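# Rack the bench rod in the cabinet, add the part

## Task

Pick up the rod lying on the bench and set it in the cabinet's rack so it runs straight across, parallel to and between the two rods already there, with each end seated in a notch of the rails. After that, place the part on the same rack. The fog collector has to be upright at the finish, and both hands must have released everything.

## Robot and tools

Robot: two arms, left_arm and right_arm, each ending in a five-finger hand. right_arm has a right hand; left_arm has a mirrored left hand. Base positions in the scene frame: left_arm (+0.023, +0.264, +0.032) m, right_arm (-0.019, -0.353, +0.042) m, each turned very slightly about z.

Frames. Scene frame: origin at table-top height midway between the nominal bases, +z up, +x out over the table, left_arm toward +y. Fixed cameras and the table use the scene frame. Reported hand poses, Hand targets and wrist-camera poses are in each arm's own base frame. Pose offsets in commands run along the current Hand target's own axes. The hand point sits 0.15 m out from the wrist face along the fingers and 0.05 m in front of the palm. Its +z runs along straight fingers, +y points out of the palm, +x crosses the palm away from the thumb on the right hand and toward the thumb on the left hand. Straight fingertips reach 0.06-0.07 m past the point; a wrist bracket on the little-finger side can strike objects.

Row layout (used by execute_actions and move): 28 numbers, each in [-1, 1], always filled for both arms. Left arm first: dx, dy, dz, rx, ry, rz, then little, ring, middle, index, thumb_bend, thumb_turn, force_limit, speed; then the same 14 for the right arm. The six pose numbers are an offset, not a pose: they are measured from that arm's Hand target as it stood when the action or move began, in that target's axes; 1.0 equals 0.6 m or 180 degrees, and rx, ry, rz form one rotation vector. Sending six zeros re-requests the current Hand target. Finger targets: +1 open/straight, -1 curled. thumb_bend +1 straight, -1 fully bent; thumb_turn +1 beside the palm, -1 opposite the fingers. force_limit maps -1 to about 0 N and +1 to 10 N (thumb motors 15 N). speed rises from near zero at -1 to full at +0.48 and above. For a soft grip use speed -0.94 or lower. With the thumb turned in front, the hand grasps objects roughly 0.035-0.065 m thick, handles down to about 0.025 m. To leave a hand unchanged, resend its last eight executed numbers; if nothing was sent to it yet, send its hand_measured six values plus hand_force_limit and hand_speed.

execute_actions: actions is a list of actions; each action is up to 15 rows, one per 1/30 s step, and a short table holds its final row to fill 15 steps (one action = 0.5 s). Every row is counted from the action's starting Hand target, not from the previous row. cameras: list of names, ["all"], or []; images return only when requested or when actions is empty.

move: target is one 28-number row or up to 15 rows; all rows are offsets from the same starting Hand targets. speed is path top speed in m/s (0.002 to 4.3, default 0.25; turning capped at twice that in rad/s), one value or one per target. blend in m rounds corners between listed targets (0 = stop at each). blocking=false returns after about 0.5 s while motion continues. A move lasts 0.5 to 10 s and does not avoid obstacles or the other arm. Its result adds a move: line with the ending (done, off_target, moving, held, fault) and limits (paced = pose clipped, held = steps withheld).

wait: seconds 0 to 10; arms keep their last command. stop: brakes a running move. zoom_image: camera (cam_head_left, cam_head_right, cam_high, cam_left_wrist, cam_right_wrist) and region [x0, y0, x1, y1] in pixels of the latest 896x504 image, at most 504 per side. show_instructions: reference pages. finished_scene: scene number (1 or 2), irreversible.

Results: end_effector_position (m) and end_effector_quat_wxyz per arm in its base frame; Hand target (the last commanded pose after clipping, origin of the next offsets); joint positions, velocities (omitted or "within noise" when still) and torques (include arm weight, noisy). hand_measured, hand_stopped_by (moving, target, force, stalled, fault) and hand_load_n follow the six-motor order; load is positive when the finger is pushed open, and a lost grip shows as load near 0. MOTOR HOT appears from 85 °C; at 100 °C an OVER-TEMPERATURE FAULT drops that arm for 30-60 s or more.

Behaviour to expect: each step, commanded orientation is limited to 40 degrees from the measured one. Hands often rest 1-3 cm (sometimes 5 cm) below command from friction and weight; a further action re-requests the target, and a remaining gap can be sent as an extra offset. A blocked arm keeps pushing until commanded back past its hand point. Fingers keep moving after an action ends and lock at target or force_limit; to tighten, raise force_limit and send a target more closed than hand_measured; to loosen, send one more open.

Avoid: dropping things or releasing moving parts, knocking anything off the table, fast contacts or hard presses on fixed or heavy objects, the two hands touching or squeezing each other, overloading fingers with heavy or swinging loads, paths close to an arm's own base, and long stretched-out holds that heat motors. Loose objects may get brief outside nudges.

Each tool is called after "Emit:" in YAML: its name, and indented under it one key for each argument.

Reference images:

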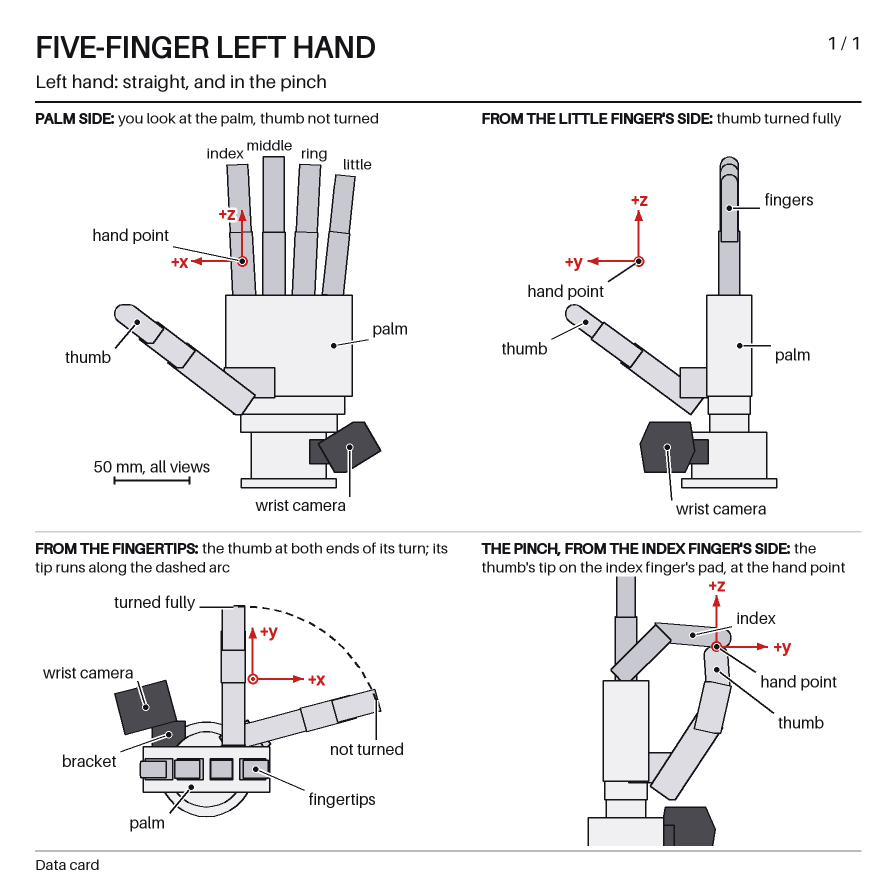

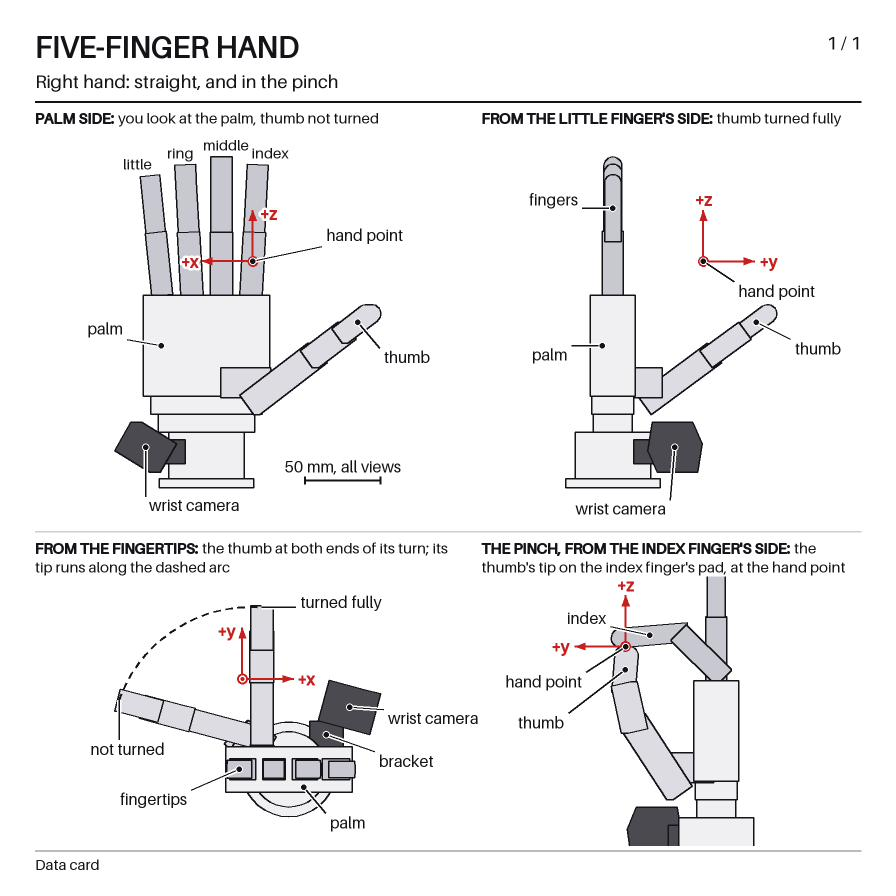

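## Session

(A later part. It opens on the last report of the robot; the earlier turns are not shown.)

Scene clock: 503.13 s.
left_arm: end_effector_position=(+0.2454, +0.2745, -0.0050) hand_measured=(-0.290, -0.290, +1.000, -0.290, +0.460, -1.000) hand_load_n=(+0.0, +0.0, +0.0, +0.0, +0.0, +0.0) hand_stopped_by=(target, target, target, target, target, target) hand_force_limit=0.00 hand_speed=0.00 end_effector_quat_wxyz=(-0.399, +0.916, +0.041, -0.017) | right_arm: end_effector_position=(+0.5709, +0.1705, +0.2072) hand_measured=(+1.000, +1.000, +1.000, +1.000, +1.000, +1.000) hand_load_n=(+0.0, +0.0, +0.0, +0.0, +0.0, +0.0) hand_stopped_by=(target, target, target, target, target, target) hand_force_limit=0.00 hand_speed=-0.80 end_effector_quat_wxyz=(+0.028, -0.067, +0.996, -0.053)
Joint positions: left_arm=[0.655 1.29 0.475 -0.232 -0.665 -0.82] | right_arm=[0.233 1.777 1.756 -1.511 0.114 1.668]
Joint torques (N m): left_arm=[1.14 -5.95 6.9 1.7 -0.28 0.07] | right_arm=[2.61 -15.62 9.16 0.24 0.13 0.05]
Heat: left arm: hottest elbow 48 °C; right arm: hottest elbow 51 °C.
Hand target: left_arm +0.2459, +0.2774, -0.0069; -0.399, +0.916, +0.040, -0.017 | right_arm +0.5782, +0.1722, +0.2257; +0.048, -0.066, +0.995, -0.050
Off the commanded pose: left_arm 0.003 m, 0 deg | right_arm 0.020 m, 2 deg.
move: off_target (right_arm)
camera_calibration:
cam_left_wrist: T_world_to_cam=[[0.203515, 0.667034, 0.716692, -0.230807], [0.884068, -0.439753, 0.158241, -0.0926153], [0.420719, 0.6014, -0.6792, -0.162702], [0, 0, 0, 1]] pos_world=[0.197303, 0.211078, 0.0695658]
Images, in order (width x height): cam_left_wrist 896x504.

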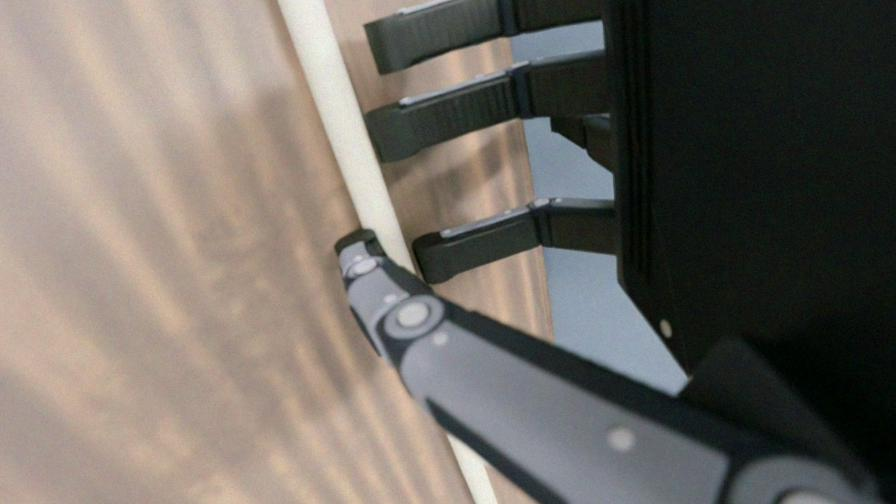

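Emit:
move:
  target: [-0.0133,0.0077,0.0065,0,0,0,-0.29,-0.29,1,-0.29,0.46,-1,0,0.0, 0,0,0,0,0,0,1,1,1,1,1,1,0,-0.8]
  speed: 0.04
  cameras: ["cam_left_wrist"]

Emit:
zoom_image:
  camera: "cam_left_wrist"
  region: [180, 0, 500, 300]

Scene clock: 512.43 s.
left_arm: end_effector_position=(+0.2429, +0.2768, -0.0071) hand_measured=(-0.290, -0.290, +1.000, -0.290, +0.460, -1.000) hand_load_n=(+0.0, +0.5, +0.0, +0.0, +1.0, +0.0) hand_stopped_by=(target, target, target, target, target, target) hand_force_limit=0.00 hand_speed=0.00 end_effector_quat_wxyz=(-0.402, +0.915, +0.041, -0.012) | right_arm: end_effector_position=(+0.5709, +0.1705, +0.2072) hand_measured=(+1.000, +1.000, +1.000, +1.000, +1.000, +1.000) hand_load_n=(+0.0, +0.0, +0.0, +0.0, +0.0, +0.0) hand_stopped_by=(target, target, target, target, target, target) hand_force_limit=0.00 hand_speed=-0.80 end_effector_quat_wxyz=(+0.028, -0.067, +0.996, -0.053)
Joint positions: left_arm=[0.668 1.29 0.461 -0.195 -0.657 -0.803] | right_arm=[0.233 1.777 1.756 -1.511 0.114 1.668]
Joint torques (N m): left_arm=[1.49 -6.12 6 1.59 -0.29 -0.01] | right_arm=[2.2 -16.32 9.32 0.25 0.22 0.09]
Heat: left arm: hottest elbow 47 °C; right arm: hottest elbow 51 °C.
Hand target: left_arm +0.2379, +0.2765, -0.0129; -0.399, +0.916, +0.040, -0.017 | right_arm +0.5782, +0.1722, +0.2257; +0.048, -0.066, +0.995, -0.050
Off the commanded pose: left_arm 0.008 m, 1 deg | right_arm 0.020 m, 2 deg.
move: off_target (right_arm)
camera_calibration:
cam_left_wrist: T_world_to_cam=[[0.198936, 0.661373, 0.723195, -0.227513], [0.881442, -0.443297, 0.162935, -0.0875023], [0.428351, 0.60504, -0.67115, -0.167285], [0, 0, 0, 1]] pos_world=[0.194045, 0.212895, 0.0665199]
Images, in order (width x height): cam_left_wrist 896x504.

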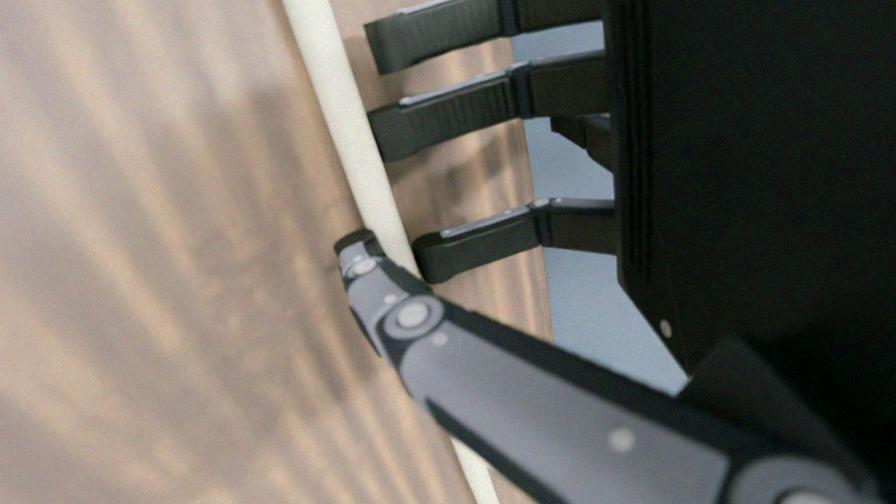

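Scaled by 1.575 from the camera's 896x504 image, which has a finer 1280x720 frame.

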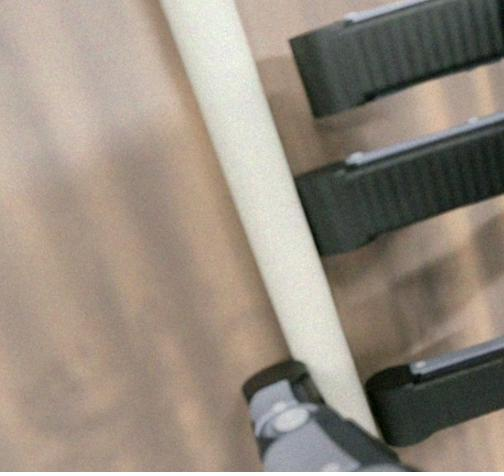

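Emit:
zoom_image:
  camera: "cam_left_wrist"
  region: [430, 30, 610, 350]

Scaled by 1.575 from the camera's 896x504 image, which has a finer 1280x720 frame.

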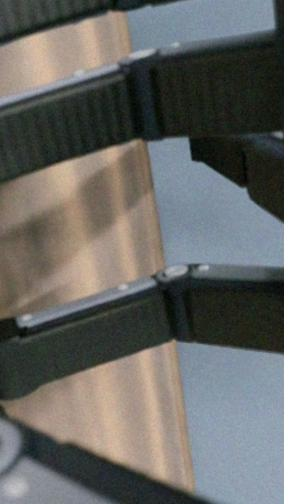

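Emit:
execute_actions:
  actions:
    - [[0,0,0,0,0,0,-0.29,-0.29,1,-0.29,0.1,-1,-0.6,-0.85, 0,0,0,0,0,0,1,1,1,1,1,1,0,-0.8]]
    - [[0,0,0,0,0,0,-0.29,-0.29,1,-0.29,0.1,-1,-0.6,-0.85, 0,0,0,0,0,0,1,1,1,1,1,1,0,-0.8]]
  cameras: []

Emit:
move:
  target:
    - [0.0044,-0.0437,0.0273,0,0.0053,0.0049,-0.29,-0.29,1,-0.29,0.1,-1,-0.6,-0.85, 0,0,0,0,0,0,1,1,1,1,1,1,0,-0.8]
    - [0.0073,-0.0998,0.073,0,0.0126,0.0117,-0.29,-0.29,1,-0.29,0.1,-1,-0.6,-0.85, 0,0,0,0,0,0,1,1,1,1,1,1,0,-0.8]
  blend: 0.01
  speed: 0.05
  cameras: ["cam_left_wrist","cam_head_left"]

Emit:
zoom_image:
  camera: "cam_left_wrist"
  region: [200, 0, 560, 340]

Scene clock: 577.17 s.
left_arm: end_effector_position=(+0.2420, +0.2767, -0.0076) hand_measured=(-0.290, -0.290, +1.000, -0.290, +0.428, -1.000) hand_load_n=(+0.0, +1.0, +0.0, +1.0, +3.0, +1.0) hand_stopped_by=(target, target, target, target, force, target) hand_force_limit=-0.60 hand_speed=-0.85 end_effector_quat_wxyz=(-0.402, +0.915, +0.041, -0.013) | right_arm: end_effector_position=(+0.5709, +0.1705, +0.2072) hand_measured=(+1.000, +1.000, +1.000, +1.000, +1.000, +1.000) hand_load_n=(+0.0, +0.0, +0.0, +0.0, +0.0, +0.0) hand_stopped_by=(target, target, target, target, target, target) hand_force_limit=0.00 hand_speed=-0.80 end_effector_quat_wxyz=(+0.028, -0.067, +0.996, -0.053)
Joint positions: left_arm=[0.669 1.29 0.459 -0.195 -0.657 -0.801] | right_arm=[0.233 1.777 1.756 -1.511 0.114 1.668]
Joint torques (N m): left_arm=[1.26 -5.77 6.05 1.81 -0.31 0.04] | right_arm=[3.08 -15.91 9.18 0.36 0.13 0.02]
Heat: left arm: hottest elbow 42 °C; right arm: hottest elbow 51 °C.
Hand target: left_arm +0.2378, +0.2764, -0.0130; -0.399, +0.916, +0.040, -0.017 | right_arm +0.5782, +0.1722, +0.2257; +0.048, -0.066, +0.995, -0.050
Off the commanded pose: left_arm 0.007 m, 1 deg | right_arm 0.020 m, 2 deg.
No camera images: "cameras" was empty.

Scene clock: 579.10 s.
left_arm: end_effector_position=(+0.2284, +0.3170, -0.0077) hand_measured=(-0.290, -0.290, +1.000, -0.290, +0.428, -1.000) hand_load_n=(+0.0, +0.0, -8.0, +0.0, +6.0, +2.5) hand_stopped_by=(target, target, target, target, force, target) hand_force_limit=-0.60 hand_speed=-0.85 end_effector_quat_wxyz=(-0.382, +0.924, +0.014, -0.005) | right_arm: end_effector_position=(+0.5709, +0.1705, +0.2072) hand_measured=(+1.000, +1.000, +1.000, +1.000, +1.000, +1.000) hand_load_n=(+0.0, +0.0, +0.0, +0.0, +0.0, +0.0) hand_stopped_by=(target, target, target, target, target, target) hand_force_limit=0.00 hand_speed=-0.80 end_effector_quat_wxyz=(+0.028, -0.067, +0.996, -0.053)
Joint positions: left_arm=[0.837 1.331 0.5 -0.116 -0.51 -0.596] | right_arm=[0.233 1.777 1.756 -1.511 0.114 1.668]
Joint torques (N m): left_arm=[2.78 -4.13 10.97 2.71 -0.52 0.39] | right_arm=[3.6 -16.15 9.2 0.36 0.15 -0.01]
Heat: left arm: hottest elbow 42 °C; right arm: hottest elbow 51 °C.
Hand target: left_arm +0.2358, +0.3494, +0.0009; -0.399, +0.917, +0.015, -0.006 | right_arm +0.5782, +0.1722, +0.2257; +0.048, -0.066, +0.995, -0.050
Off the commanded pose: left_arm 0.034 m, 2 deg | right_arm 0.020 m, 2 deg.
move: off_target (left_arm, right_arm)
camera_calibration:
cam_left_wrist: T_world_to_cam=[[0.24147, 0.680444, 0.691873, -0.266879], [0.857133, -0.483839, 0.176699, -0.0383178], [0.454989, 0.55036, -0.700064, -0.174746], [0, 0, 0, 1]] pos_world=[0.176794, 0.25923, 0.069084]
Images, in order (width x height): cam_head_left 896x504, cam_left_wrist 896x504.

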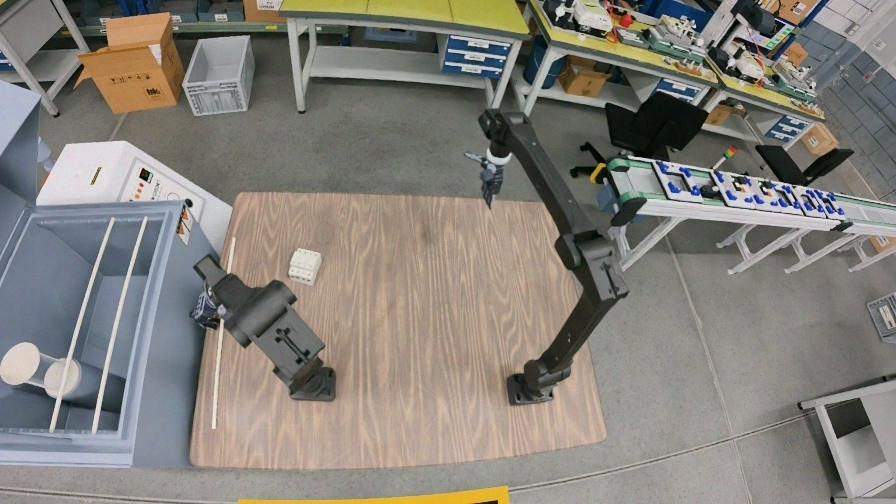

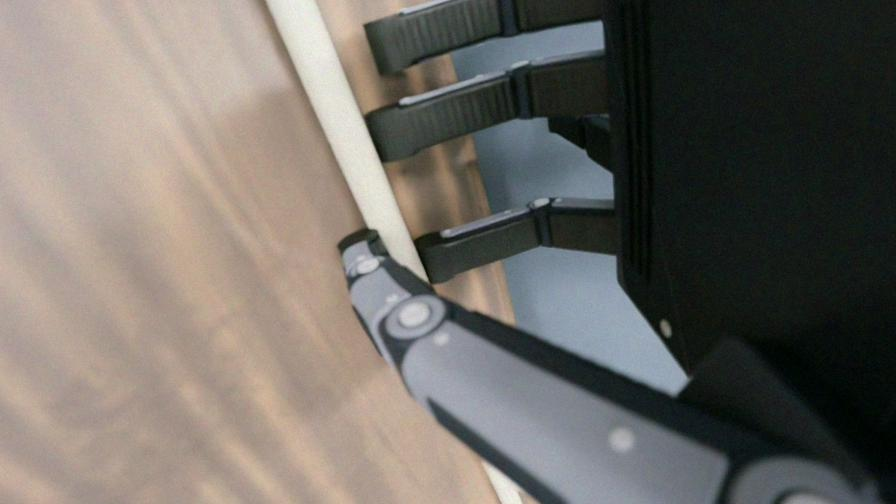

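Scaled by 1.400 from the camera's 896x504 image, which has a finer 1280x720 frame.

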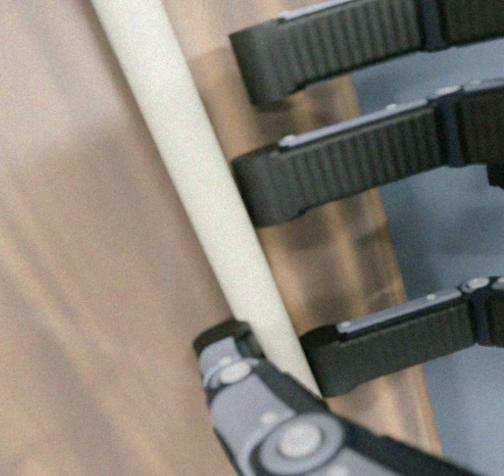

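Emit:
move:
  target:
    - [-0.0082,0.0263,-0.0378,0,0,0,-0.29,-0.29,1,-0.29,0.5,-1,0,-0.3, 0,0,0,0,0,0,1,1,1,1,1,1,0,-0.8]
    - [-0.0212,-0.034,-0.081,0,0,0,-0.29,-0.29,1,-0.29,0.5,-1,0,-0.3, 0,0,0,0,0,0,1,1,1,1,1,1,0,-0.8]
  speed: 0.06
  cameras: ["cam_left_wrist"]

Emit:
zoom_image:
  camera: "cam_left_wrist"
  region: [150, 0, 600, 340]

Scene clock: 645.80 s.
left_arm: end_effector_position=(+0.2142, +0.3128, +0.0302) hand_measured=(-0.290, -0.290, +1.000, -0.290, +0.498, -1.000) hand_load_n=(+0.0, +0.0, +0.0, +0.0, +0.0, +0.5) hand_stopped_by=(target, target, target, target, target, target) hand_force_limit=0.00 hand_speed=-0.30 end_effector_quat_wxyz=(-0.387, +0.922, +0.012, -0.016) | right_arm: end_effector_position=(+0.5709, +0.1705, +0.2072) hand_measured=(+1.000, +1.000, +1.000, +1.000, +1.000, +1.000) hand_load_n=(+0.0, +0.0, +0.0, +0.0, +0.0, +0.0) hand_stopped_by=(target, target, target, target, target, target) hand_force_limit=0.00 hand_speed=-0.80 end_effector_quat_wxyz=(+0.028, -0.067, +0.996, -0.053)
Joint positions: left_arm=[0.848 1.192 0.52 -0.268 -0.525 -0.573] | right_arm=[0.233 1.777 1.756 -1.511 0.114 1.668]
Joint torques (N m): left_arm=[1.44 -7.36 10.89 0.94 -0.23 0.08] | right_arm=[3.49 -16.67 9.13 0.23 0.18 0.01]
Heat: left arm: hottest elbow 45 °C; right arm: hottest elbow 51 °C.
Hand target: left_arm +0.2238, +0.3274, +0.0490; -0.399, +0.917, +0.015, -0.006 | right_arm +0.5782, +0.1722, +0.2257; +0.048, -0.066, +0.995, -0.050
Off the commanded pose: left_arm 0.026 m, 2 deg | right_arm 0.020 m, 2 deg.
move: off_target (left_arm, right_arm)
camera_calibration:
cam_left_wrist: T_world_to_cam=[[0.254418, 0.673417, 0.694104, -0.287398], [0.862361, -0.482829, 0.152346, -0.0355084], [0.437726, 0.559809, -0.703569, -0.138585], [0, 0, 0, 1]] pos_world=[0.164403, 0.253976, 0.10739]
Images, in order (width x height): cam_left_wrist 896x504.

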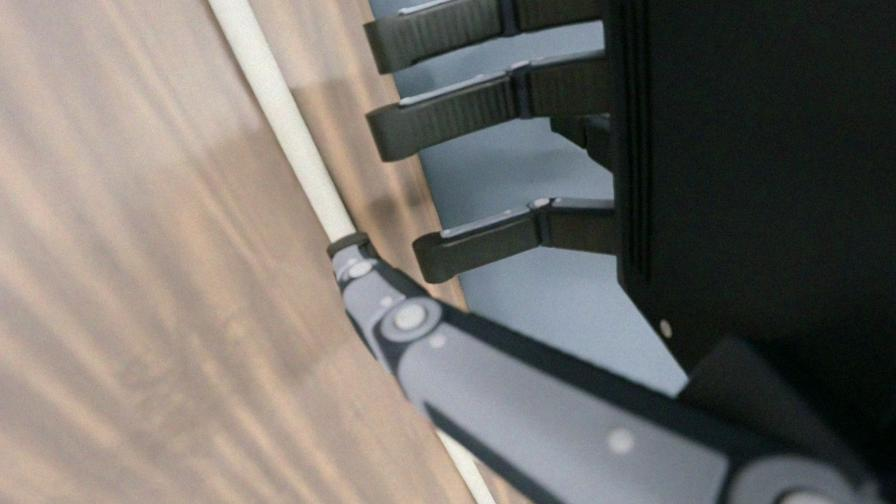

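Scaled by 1.120 from the camera's 896x504 image, which has a finer 1280x720 frame.

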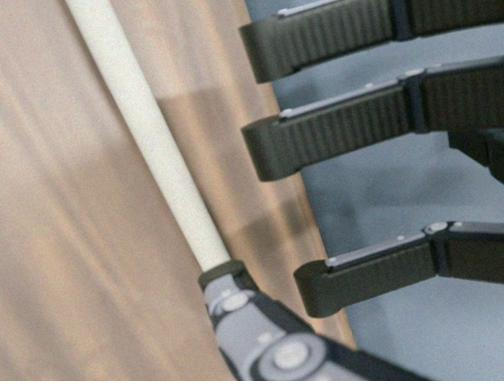

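Emit:
move:
  target: [0.0055,-0.0122,0.008,-0.0472,0,0,0.3,0.3,0.3,0.3,0.6,-1,0,0.2, 0,0,0,0,0,0,1,1,1,1,1,1,0,-0.8]
  speed: 0.08
  cameras: ["cam_left_wrist"]

Emit:
zoom_image:
  camera: "cam_left_wrist"
  region: [150, 0, 600, 340]

Scene clock: 662.60 s.
left_arm: end_effector_position=(+0.2189, +0.3220, +0.0391) hand_measured=(+0.300, +0.300, +0.300, +0.300, +0.600, -1.000) hand_load_n=(+0.0, +0.0, +0.0, +0.0, +0.0, +0.0) hand_stopped_by=(target, target, target, target, target, target) hand_force_limit=0.00 hand_speed=0.20 end_effector_quat_wxyz=(-0.324, +0.946, +0.014, -0.010) | right_arm: end_effector_position=(+0.5709, +0.1705, +0.2072) hand_measured=(+1.000, +1.000, +1.000, +1.000, +1.000, +1.000) hand_load_n=(+0.0, -0.5, +0.0, +0.0, +0.0, +0.0) hand_stopped_by=(target, target, target, target, target, target) hand_force_limit=0.00 hand_speed=-0.80 end_effector_quat_wxyz=(+0.028, -0.067, +0.996, -0.053)
Joint positions: left_arm=[0.915 1.24 0.635 -0.43 -0.407 -0.573] | right_arm=[0.233 1.777 1.756 -1.511 0.114 1.668]
Joint torques (N m): left_arm=[1.14 -6.59 11.25 0.7 -0.13 0.04] | right_arm=[3.43 -16.56 9.1 0.35 0.17 0.01]
Heat: left arm: hottest elbow 49 °C; right arm: hottest elbow 51 °C.
Hand target: left_arm +0.2270, +0.3360, +0.0512; -0.330, +0.944, +0.016, -0.005 | right_arm +0.5782, +0.1722, +0.2257; +0.048, -0.066, +0.995, -0.050
Off the commanded pose: left_arm 0.020 m, 1 deg | right_arm 0.020 m, 2 deg.
move: off_target (left_arm, right_arm)
camera_calibration:
cam_left_wrist: T_world_to_cam=[[0.242797, 0.761507, 0.600963, -0.323213], [0.860344, -0.455242, 0.229267, -0.0479228], [0.448172, 0.46137, -0.765689, -0.107651], [0, 0, 0, 1]] pos_world=[0.167951, 0.273979, 0.122799]
Images, in order (width x height): cam_left_wrist 896x504.

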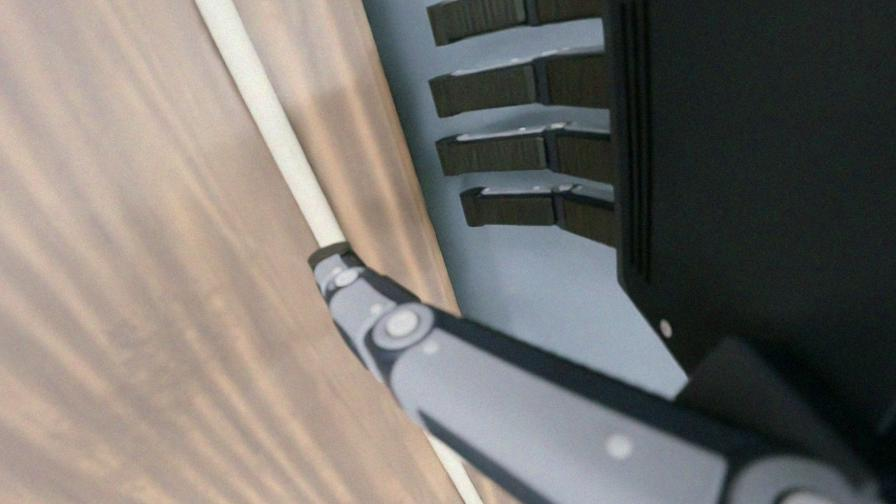

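Scaled by 1.120 from the camera's 896x504 image, which has a finer 1280x720 frame.

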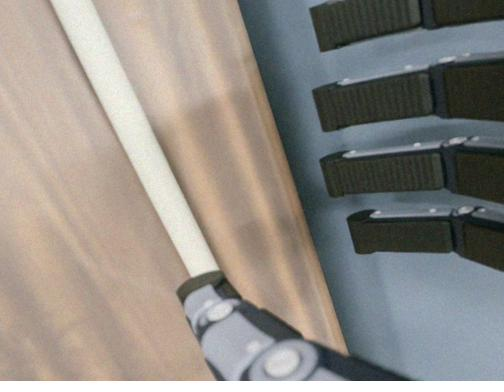

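Emit:
move:
  target: [-0.019,0.0542,0.0357,0,0,0,0.4,0.4,0.4,0.4,0.7,-1,0,0.2, 0,0,0,0,0,0,1,1,1,1,1,1,0,-0.8]
  speed: 0.08
  cameras: ["cam_left_wrist"]

Emit:
zoom_image:
  camera: "cam_left_wrist"
  region: [150, 0, 600, 340]

Scene clock: 679.13 s.
left_arm: end_effector_position=(+0.2166, +0.3208, +0.0166) hand_measured=(+0.400, +0.400, +0.400, +0.400, +0.700, -1.000) hand_load_n=(+0.0, +0.0, +0.5, +0.0, +0.0, +0.0) hand_stopped_by=(target, target, target, target, target, target) hand_force_limit=0.00 hand_speed=0.20 end_effector_quat_wxyz=(-0.330, +0.944, +0.017, -0.005) | right_arm: end_effector_position=(+0.5709, +0.1705, +0.2072) hand_measured=(+1.000, +1.000, +1.000, +1.000, +1.000, +1.000) hand_load_n=(+0.0, +0.0, +0.0, +0.0, +0.0, +0.0) hand_stopped_by=(target, target, target, target, target, target) hand_force_limit=0.00 hand_speed=-0.80 end_effector_quat_wxyz=(+0.028, -0.067, +0.996, -0.053)
Joint positions: left_arm=[0.919 1.275 0.584 -0.328 -0.405 -0.571] | right_arm=[0.233 1.777 1.756 -1.511 0.114 1.668]
Joint torques (N m): left_arm=[1.61 -6.36 7.51 1.78 -0.12 0.04] | right_arm=[2.32 -16.85 9.35 0.14 0.13 0.07]
Heat: left arm: hottest elbow 48 °C; right arm: hottest elbow 51 °C.
Hand target: left_arm +0.2159, +0.3236, +0.0140; -0.330, +0.944, +0.016, -0.005 | right_arm +0.5782, +0.1722, +0.2257; +0.048, -0.066, +0.995, -0.050
Off the commanded pose: left_arm 0.004 m, 0 deg | right_arm 0.020 m, 2 deg.
move: off_target (right_arm)
camera_calibration:
cam_left_wrist: T_world_to_cam=[[0.235214, 0.754708, 0.612446, -0.304524], [0.858581, -0.45667, 0.233004, -0.0406317], [0.455535, 0.471029, -0.755394, -0.128141], [0, 0, 0, 1]] pos_world=[0.164887, 0.271629, 0.0991748]
Images, in order (width x height): cam_left_wrist 896x504.

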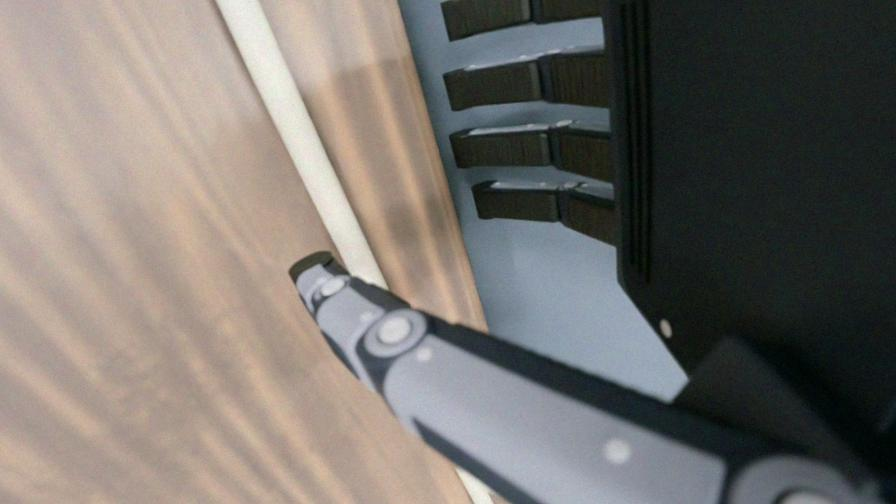

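Scaled by 1.120 from the camera's 896x504 image, which has a finer 1280x720 frame.

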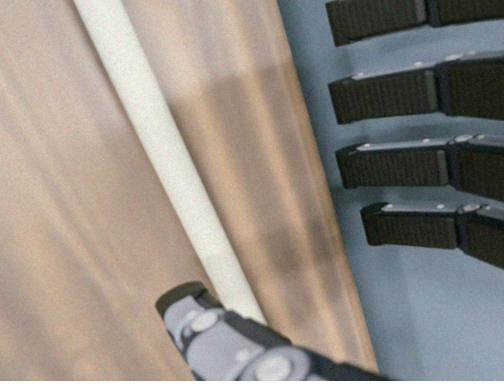

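Emit:
move:
  target: [0.0002,0.0177,0.0342,0,0,0,0.6,0.6,0.6,0.6,0.7,-1,0,0.2, 0,0,0,0,0,0,1,1,1,1,1,1,0,-0.8]
  speed: 0.05
  cameras: ["cam_left_wrist"]

Emit:
zoom_image:
  camera: "cam_left_wrist"
  region: [150, 0, 600, 340]

Scene clock: 693.73 s.
left_arm: end_effector_position=(+0.2175, +0.3263, -0.0047) hand_measured=(+0.600, +0.600, +0.600, +0.600, +0.700, -1.000) hand_load_n=(+0.0, +0.0, +0.0, +0.0, +0.0, +0.0) hand_stopped_by=(target, target, target, target, target, target) hand_force_limit=0.00 hand_speed=0.20 end_effector_quat_wxyz=(-0.331, +0.944, +0.017, -0.004) | right_arm: end_effector_position=(+0.5709, +0.1705, +0.2072) hand_measured=(+1.000, +1.000, +1.000, +1.000, +1.000, +1.000) hand_load_n=(+0.0, +0.0, +0.0, +0.0, +0.0, +0.0) hand_stopped_by=(target, target, target, target, target, target) hand_force_limit=0.00 hand_speed=-0.80 end_effector_quat_wxyz=(+0.028, -0.067, +0.996, -0.053)
Joint positions: left_arm=[0.928 1.342 0.566 -0.236 -0.4 -0.563] | right_arm=[0.233 1.777 1.756 -1.511 0.114 1.668]
Joint torques (N m): left_arm=[1.03 -6.95 6.83 1.95 -0.09 0.05] | right_arm=[3.08 -16.03 9.17 0.47 0.15 0.03]
Heat: left arm: hottest elbow 46 °C; right arm: hottest elbow 51 °C.
Hand target: left_arm +0.2159, +0.3281, -0.0085; -0.330, +0.944, +0.016, -0.005 | right_arm +0.5782, +0.1722, +0.2257; +0.048, -0.066, +0.995, -0.050
Off the commanded pose: left_arm 0.005 m, 0 deg | right_arm 0.020 m, 2 deg.
move: off_target (right_arm)
camera_calibration:
cam_left_wrist: T_world_to_cam=[[0.234221, 0.753014, 0.614907, -0.295112], [0.857941, -0.457585, 0.233565, -0.0334256], [0.45725, 0.472848, -0.753218, -0.148273], [0, 0, 0, 1]] pos_world=[0.165596, 0.277039, 0.0775911]
Images, in order (width x height): cam_left_wrist 896x504.

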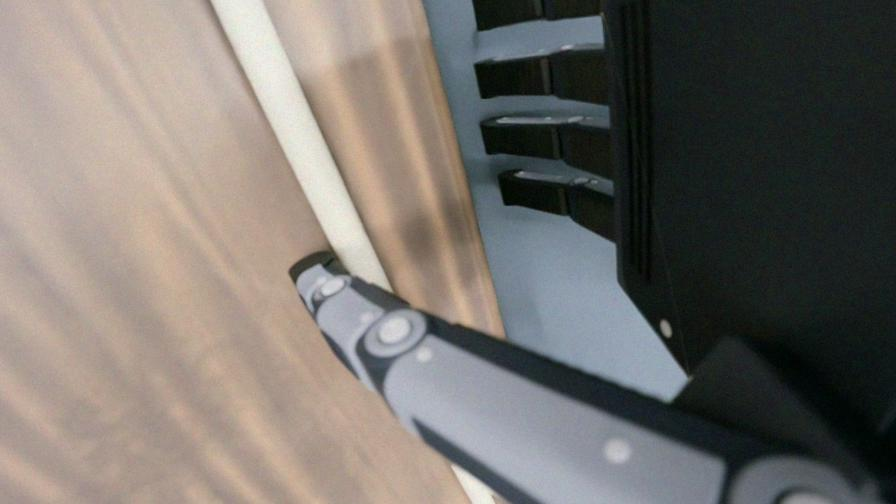

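Scaled by 1.120 from the camera's 896x504 image, which has a finer 1280x720 frame.

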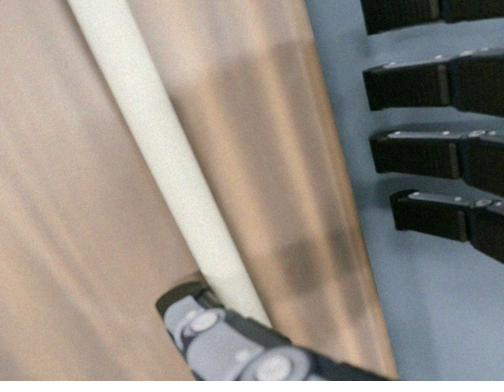

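Emit:
move:
  target: [0.014,-0.0285,-0.0072,0,0,0,0.3,0.3,0.35,0.3,0.7,-1,0,0.2, 0,0,0,0,0,0,1,1,1,1,1,1,0,-0.8]
  speed: 0.04
  cameras: ["cam_left_wrist"]

Emit:
zoom_image:
  camera: "cam_left_wrist"
  region: [150, 0, 600, 340]

Scene clock: 755.80 s.
left_arm: end_effector_position=(+0.2167, +0.3254, -0.0037) hand_measured=(+0.300, +0.300, +0.350, +0.300, +0.700, -1.000) hand_load_n=(+0.0, +0.0, +0.0, +0.0, +0.0, +0.0) hand_stopped_by=(target, target, target, target, target, target) hand_force_limit=0.00 hand_speed=0.20 end_effector_quat_wxyz=(-0.325, +0.946, +0.015, -0.009) | right_arm: end_effector_position=(+0.5709, +0.1705, +0.2072) hand_measured=(+1.000, +1.000, +1.000, +1.000, +1.000, +1.000) hand_load_n=(+0.0, +0.0, +0.0, +0.0, +0.0, +0.0) hand_stopped_by=(target, target, target, target, target, target) hand_force_limit=0.00 hand_speed=-0.80 end_effector_quat_wxyz=(+0.028, -0.067, +0.996, -0.053)
Joint positions: left_arm=[0.928 1.342 0.577 -0.262 -0.4 -0.563] | right_arm=[0.233 1.777 1.756 -1.511 0.114 1.668]
Joint torques (N m): left_arm=[1.26 -7 10.06 0.75 -0.12 0.04] | right_arm=[3.02 -16.15 9.21 0.28 0.16 0]
Heat: left arm: hottest elbow 44 °C; right arm: hottest elbow 51 °C.
Hand target: left_arm +0.2240, +0.3390, +0.0055; -0.330, +0.944, +0.016, -0.005 | right_arm +0.5782, +0.1722, +0.2257; +0.048, -0.066, +0.995, -0.050
Off the commanded pose: left_arm 0.018 m, 1 deg | right_arm 0.020 m, 2 deg.
move: off_target (left_arm, right_arm)
camera_calibration:
cam_left_wrist: T_world_to_cam=[[0.240372, 0.760694, 0.602964, -0.298639], [0.86001, -0.454941, 0.231107, -0.0347468], [0.450115, 0.463004, -0.76356, -0.141948], [0, 0, 0, 1]] pos_world=[0.16556, 0.277088, 0.0797129]
Images, in order (width x height): cam_left_wrist 896x504.

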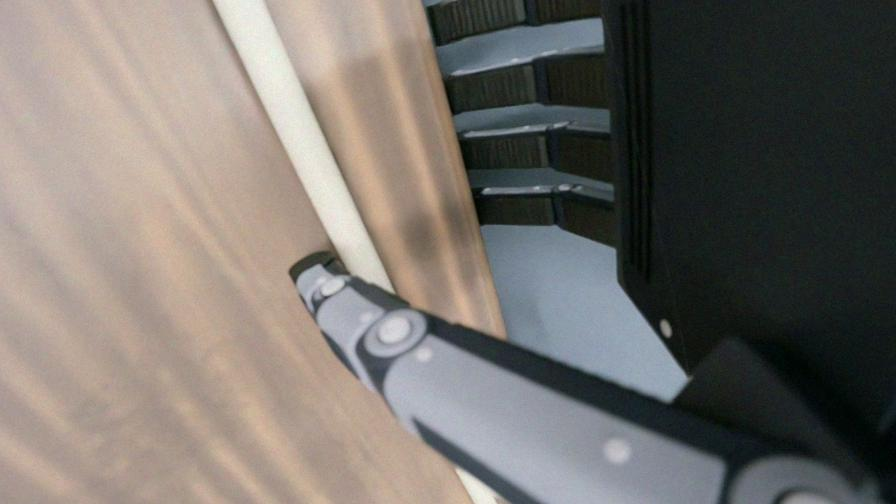

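Scaled by 1.120 from the camera's 896x504 image, which has a finer 1280x720 frame.

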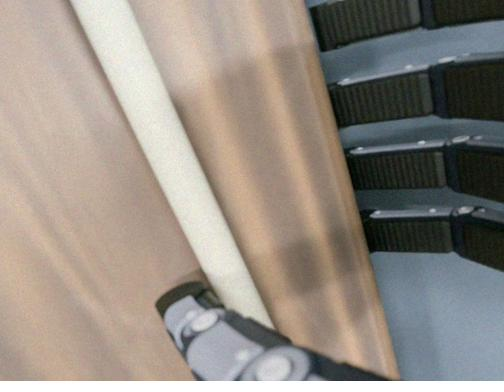

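Emit:
move:
  target:
    - [0.0003,-0.0047,0.01,0,0,0,0.3,0.3,0.35,0.3,0.7,-1,0,0.2, 0,0,0,0,0,0,1,1,1,1,1,1,0,-0.8]
    - [0.0003,-0.0047,0.01,0,0,0,0.22,0.22,0.34,0.22,0.7,-1,0,0.2, 0,0,0,0,0,0,1,1,1,1,1,1,0,-0.8]
    - [0.0006,-0.0125,0.0163,0,0,0,0.13,0.13,0.25,0.13,0.7,-1,0,0.2, 0,0,0,0,0,0,1,1,1,1,1,1,0,-0.8]
    - [0.001,-0.0203,0.0225,0,0,0,0.05,0.05,0.17,0.05,0.7,-1,0,0.2, 0,0,0,0,0,0,1,1,1,1,1,1,0,-0.8]
  speed: 0.03
  cameras: ["cam_left_wrist"]

Emit:
zoom_image:
  camera: "cam_left_wrist"
  region: [150, 0, 600, 340]

Scene clock: 774.73 s.
left_arm: end_effector_position=(+0.2151, +0.3415, -0.0062) hand_measured=(+0.050, +0.050, +0.170, +0.050, +0.700, -1.000) hand_load_n=(+0.0, +0.0, +0.0, +0.0, +0.0, +0.0) hand_stopped_by=(target, target, target, target, target, target) hand_force_limit=0.00 hand_speed=0.20 end_effector_quat_wxyz=(-0.320, +0.947, +0.015, -0.012) | right_arm: end_effector_position=(+0.5709, +0.1705, +0.2072) hand_measured=(+1.000, +1.000, +1.000, +1.000, +1.000, +1.000) hand_load_n=(+0.0, +0.0, +0.0, +0.0, +0.0, +0.0) hand_stopped_by=(target, target, target, target, target, target) hand_force_limit=0.00 hand_speed=-0.80 end_effector_quat_wxyz=(+0.028, -0.067, +0.996, -0.053)
Joint positions: left_arm=[0.961 1.385 0.612 -0.256 -0.383 -0.534] | right_arm=[0.233 1.777 1.756 -1.511 0.114 1.668]
Joint torques (N m): left_arm=[1.14 -7.36 9.66 1.44 -0.13 0.04] | right_arm=[3.84 -16.56 9.06 0.23 0.18 0.01]
Heat: left arm: hottest elbow 46 °C; right arm: hottest elbow 51 °C.
Hand target: left_arm +0.2239, +0.3570, +0.0025; -0.330, +0.944, +0.016, -0.005 | right_arm +0.5782, +0.1722, +0.2257; +0.048, -0.066, +0.995, -0.050
Off the commanded pose: left_arm 0.020 m, 1 deg | right_arm 0.020 m, 2 deg.
move: off_target (left_arm, right_arm); target 2's new numbers were sent with left_arm's hand 0.022 m and 1 deg from that target; target 3's new numbers were sent with left_arm's hand 0.021 m and 2 deg from that target; target 4's new numbers were sent with left_arm's hand 0.021 m and 2 deg from that target
camera_calibration:
cam_left_wrist: T_world_to_cam=[[0.242675, 0.767069, 0.593897, -0.311706], [0.862291, -0.451053, 0.230228, -0.0272297], [0.44448, 0.456242, -0.770896, -0.147146], [0, 0, 0, 1]] pos_world=[0.164527, 0.293952, 0.0779556]
Images, in order (width x height): cam_left_wrist 896x504.

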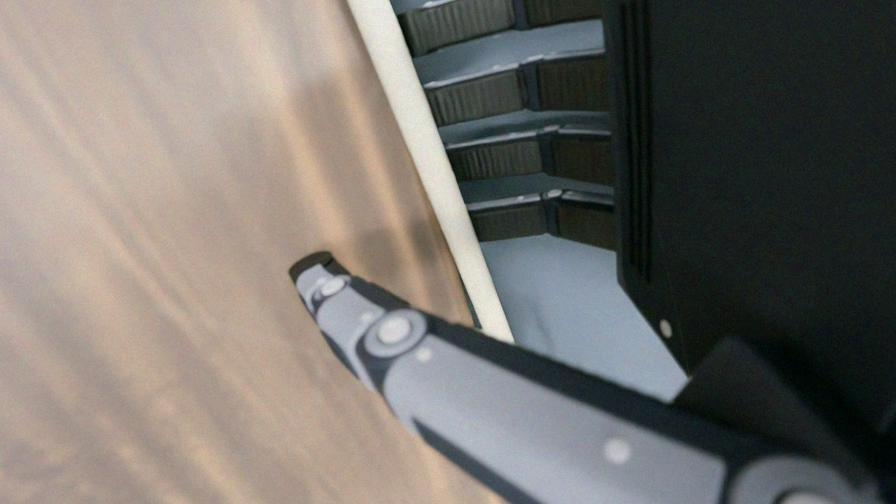

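Scaled by 1.120 from the camera's 896x504 image, which has a finer 1280x720 frame.

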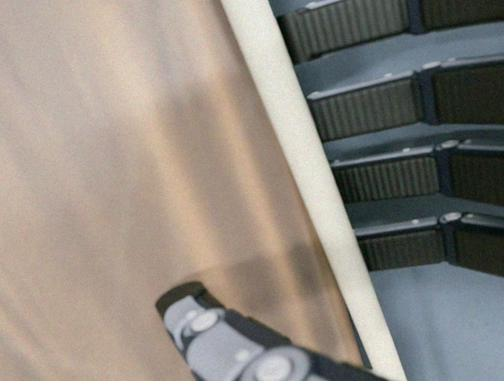

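Emit:
execute_actions:
  actions:
    - [[0.0001,-0.0029,0.0023,0,0,0,0.016,0.016,0.136,0.016,0.7,-1,0,-0.6, 0,0,0,0,0,0,1,1,1,1,1,1,0,-0.8]]
    - [[0.0001,-0.0029,0.0023,0,0,0,-0.018,-0.018,0.102,-0.018,0.7,-1,0,-0.6, 0,0,0,0,0,0,1,1,1,1,1,1,0,-0.8]]
    - [[0.0001,-0.0029,0.0023,0,0,0,-0.052,-0.052,0.068,-0.052,0.7,-1,0,-0.6, 0,0,0,0,0,0,1,1,1,1,1,1,0,-0.8]]
    - [[0.0001,-0.0029,0.0023,0,0,0,-0.086,-0.086,0.034,-0.086,0.7,-1,0,-0.6, 0,0,0,0,0,0,1,1,1,1,1,1,0,-0.8]]
  cameras: ["cam_left_wrist"]

Emit:
zoom_image:
  camera: "cam_left_wrist"
  region: [200, 0, 600, 340]

Scene clock: 812.53 s.
left_arm: end_effector_position=(+0.2159, +0.3503, -0.0058) hand_measured=(-0.086, -0.086, +0.034, -0.086, +0.700, -1.000) hand_load_n=(+0.0, +0.0, +0.0, +0.0, +0.0, +0.0) hand_stopped_by=(target, target, target, target, target, target) hand_force_limit=0.00 hand_speed=-0.60 end_effector_quat_wxyz=(-0.321, +0.947, +0.015, -0.011) | right_arm: end_effector_position=(+0.5709, +0.1705, +0.2072) hand_measured=(+1.000, +1.000, +1.000, +1.000, +1.000, +1.000) hand_load_n=(+0.0, +0.0, +0.0, +0.0, +0.0, +0.0) hand_stopped_by=(target, target, target, target, target, target) hand_force_limit=0.00 hand_speed=-0.80 end_effector_quat_wxyz=(+0.028, -0.067, +0.996, -0.053)
Joint positions: left_arm=[0.975 1.402 0.629 -0.248 -0.376 -0.521] | right_arm=[0.233 1.777 1.756 -1.511 0.114 1.668]
Joint torques (N m): left_arm=[0.79 -8.18 9.83 1.31 -0.08 0.04] | right_arm=[3.02 -16.62 9.1 0.38 0.11 0.05]
Heat: left arm: hottest elbow 46 °C; right arm: hottest elbow 51 °C.
Hand target: left_arm +0.2239, +0.3657, +0.0024; -0.330, +0.944, +0.016, -0.005 | right_arm +0.5782, +0.1722, +0.2257; +0.048, -0.066, +0.995, -0.050
Off the commanded pose: left_arm 0.019 m, 1 deg | right_arm 0.020 m, 2 deg.
camera_calibration:
cam_left_wrist: T_world_to_cam=[[0.242059, 0.765758, 0.595837, -0.318371], [0.861749, -0.451872, 0.230651, -0.0235943], [0.445865, 0.457631, -0.769271, -0.151925], [0, 0, 0, 1]] pos_world=[0.165135, 0.302659, 0.078268]
Images, in order (width x height): cam_left_wrist 896x504.

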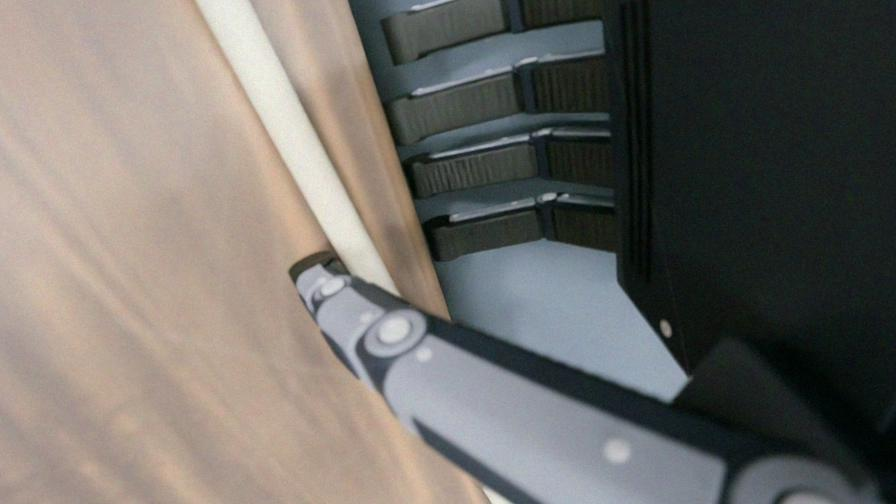

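Scaled by 1.260 from the camera's 896x504 image, which has a finer 1280x720 frame.

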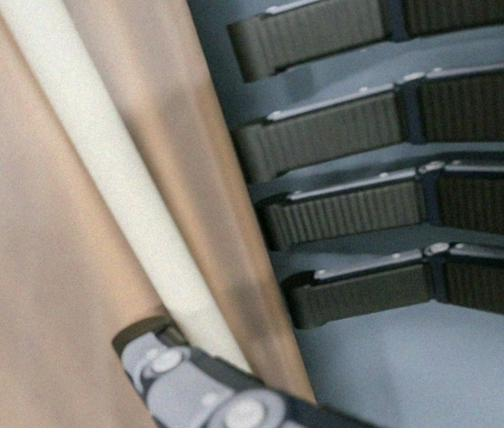

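Emit:
execute_actions:
  actions: []
  cameras: ["cam_left_wrist","cam_head_left"]

Scene clock: 847.80 s.
left_arm: end_effector_position=(+0.2159, +0.3503, -0.0058) hand_measured=(-0.086, -0.086, +0.034, -0.086, +0.700, -1.000) hand_load_n=(+0.0, +0.0, +0.0, +0.0, +0.0, +0.0) hand_stopped_by=(target, target, target, target, target, target) hand_force_limit=0.00 hand_speed=-0.60 end_effector_quat_wxyz=(-0.321, +0.947, +0.015, -0.011) | right_arm: end_effector_position=(+0.5709, +0.1705, +0.2072) hand_measured=(+1.000, +1.000, +1.000, +1.000, +1.000, +1.000) hand_load_n=(+0.0, +0.0, +0.0, +0.0, +0.0, +0.0) hand_stopped_by=(target, target, target, target, target, target) hand_force_limit=0.00 hand_speed=-0.80 end_effector_quat_wxyz=(+0.028, -0.067, +0.996, -0.053)
Joint positions: left_arm=[0.975 1.402 0.629 -0.248 -0.376 -0.521] | right_arm=[0.233 1.777 1.756 -1.511 0.114 1.668]
Joint velocities: within noise
Joint torques (N m): left_arm=[1.14 -7.82 9.77 1.33 -0.1 0.05] | right_arm=[3.43 -16.32 9.21 0.23 0.19 0.03]
Heat: left arm: hottest elbow 45 °C; right arm: hottest elbow 51 °C.
Hand target: left_arm +0.2239, +0.3657, +0.0024; -0.330, +0.944, +0.016, -0.005 | right_arm +0.5782, +0.1722, +0.2257; +0.048, -0.066, +0.995, -0.050
Off the commanded pose: left_arm 0.019 m, 1 deg | right_arm 0.020 m, 2 deg.
camera_calibration:
cam_left_wrist: T_world_to_cam=[[0.242059, 0.765758, 0.595837, -0.318371], [0.861749, -0.451872, 0.230651, -0.0235943], [0.445865, 0.457631, -0.769271, -0.151925], [0, 0, 0, 1]] pos_world=[0.165135, 0.302659, 0.078268]
Images, in order (width x height): cam_head_left 896x504, cam_left_wrist 896x504.

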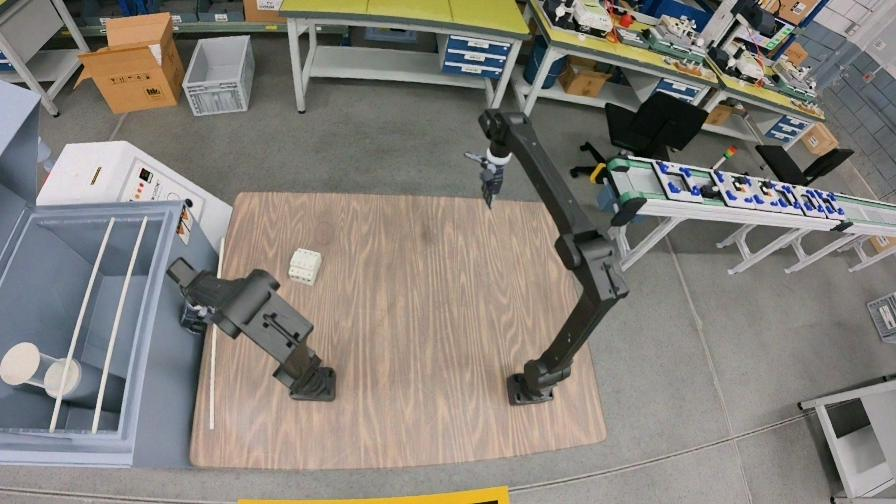

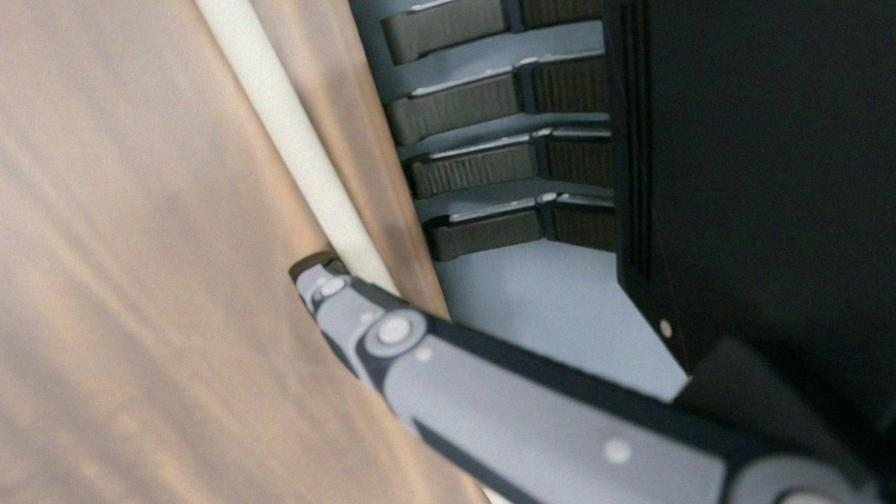

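Emit:
zoom_image:
  camera: "cam_left_wrist"
  region: [270, 120, 560, 330]

Scaled by 1.738 from the camera's 896x504 image, which has a finer 1280x720 frame.

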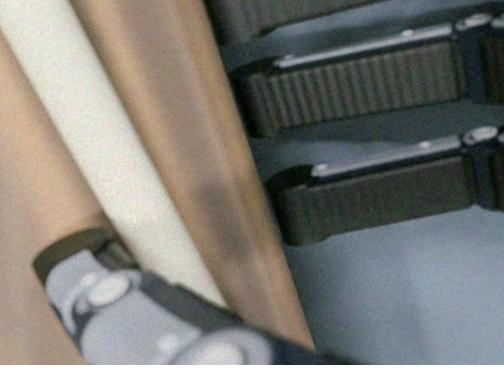

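Emit:
execute_actions:
  actions:
    - [[0.0001,-0.0029,0.0023,0,0,0,-0.113,-0.113,0.007,-0.113,0.7,-1,0,-0.6,0,0,0,0,0,0,1,1,1,1,1,1,0,-0.8]]
    - [[0.0001,-0.0029,0.0023,0,0,0,-0.14,-0.14,-0.02,-0.14,0.7,-1,0,-0.6,0,0,0,0,0,0,1,1,1,1,1,1,0,-0.8]]
    - [[0.0001,-0.0029,0.0023,0,0,0,-0.167,-0.167,-0.047,-0.167,0.7,-1,0,-0.6,0,0,0,0,0,0,1,1,1,1,1,1,0,-0.8]]
  cameras: ["cam_left_wrist"]

Scene clock: 891.37 s.
left_arm: end_effector_position=(+0.2151, +0.3550, -0.0068) hand_measured=(-0.166, -0.166, -0.046, -0.166, +0.700, -1.000) hand_load_n=(+0.0, +0.0, +0.0, +0.0, -0.5, +0.0) hand_stopped_by=(target, target, target, target, target, target) hand_force_limit=0.00 hand_speed=-0.60 end_effector_quat_wxyz=(-0.319, +0.947, +0.014, -0.012) | right_arm: end_effector_position=(+0.5709, +0.1705, +0.2072) hand_measured=(+1.000, +1.000, +1.000, +1.000, +1.000, +1.000) hand_load_n=(+0.0, +0.0, +0.0, +0.0, +0.0, +0.0) hand_stopped_by=(target, target, target, target, target, target) hand_force_limit=0.00 hand_speed=-0.80 end_effector_quat_wxyz=(+0.028, -0.067, +0.996, -0.053)
Joint positions: left_arm=[0.984 1.415 0.64 -0.248 -0.37 -0.512] | right_arm=[0.233 1.777 1.756 -1.511 0.114 1.668]
Joint torques (N m): left_arm=[1.61 -8.29 9.99 1.5 -0.05 0.1] | right_arm=[2.43 -16.03 9.42 0.38 0.16 0.01]
Heat: left arm: hottest elbow 45 °C; right arm: hottest elbow 51 °C.
Hand target: left_arm +0.2238, +0.3725, +0.0025; -0.330, +0.944, +0.016, -0.005 | right_arm +0.5782, +0.1722, +0.2257; +0.048, -0.066, +0.995, -0.050
Off the commanded pose: left_arm 0.022 m, 2 deg | right_arm 0.020 m, 2 deg.
camera_calibration:
cam_left_wrist: T_world_to_cam=[[0.244141, 0.768123, 0.59193, -0.322451], [0.862038, -0.451486, 0.230328, -0.0207485], [0.444169, 0.454033, -0.772378, -0.15291], [0, 0, 0, 1]] pos_world=[0.164527, 0.307741, 0.0775436]
Images, in order (width x height): cam_left_wrist 896x504.

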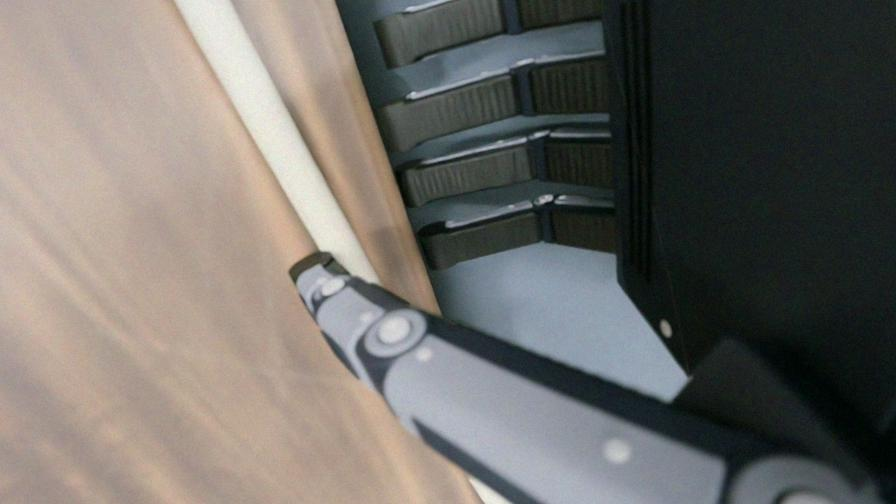

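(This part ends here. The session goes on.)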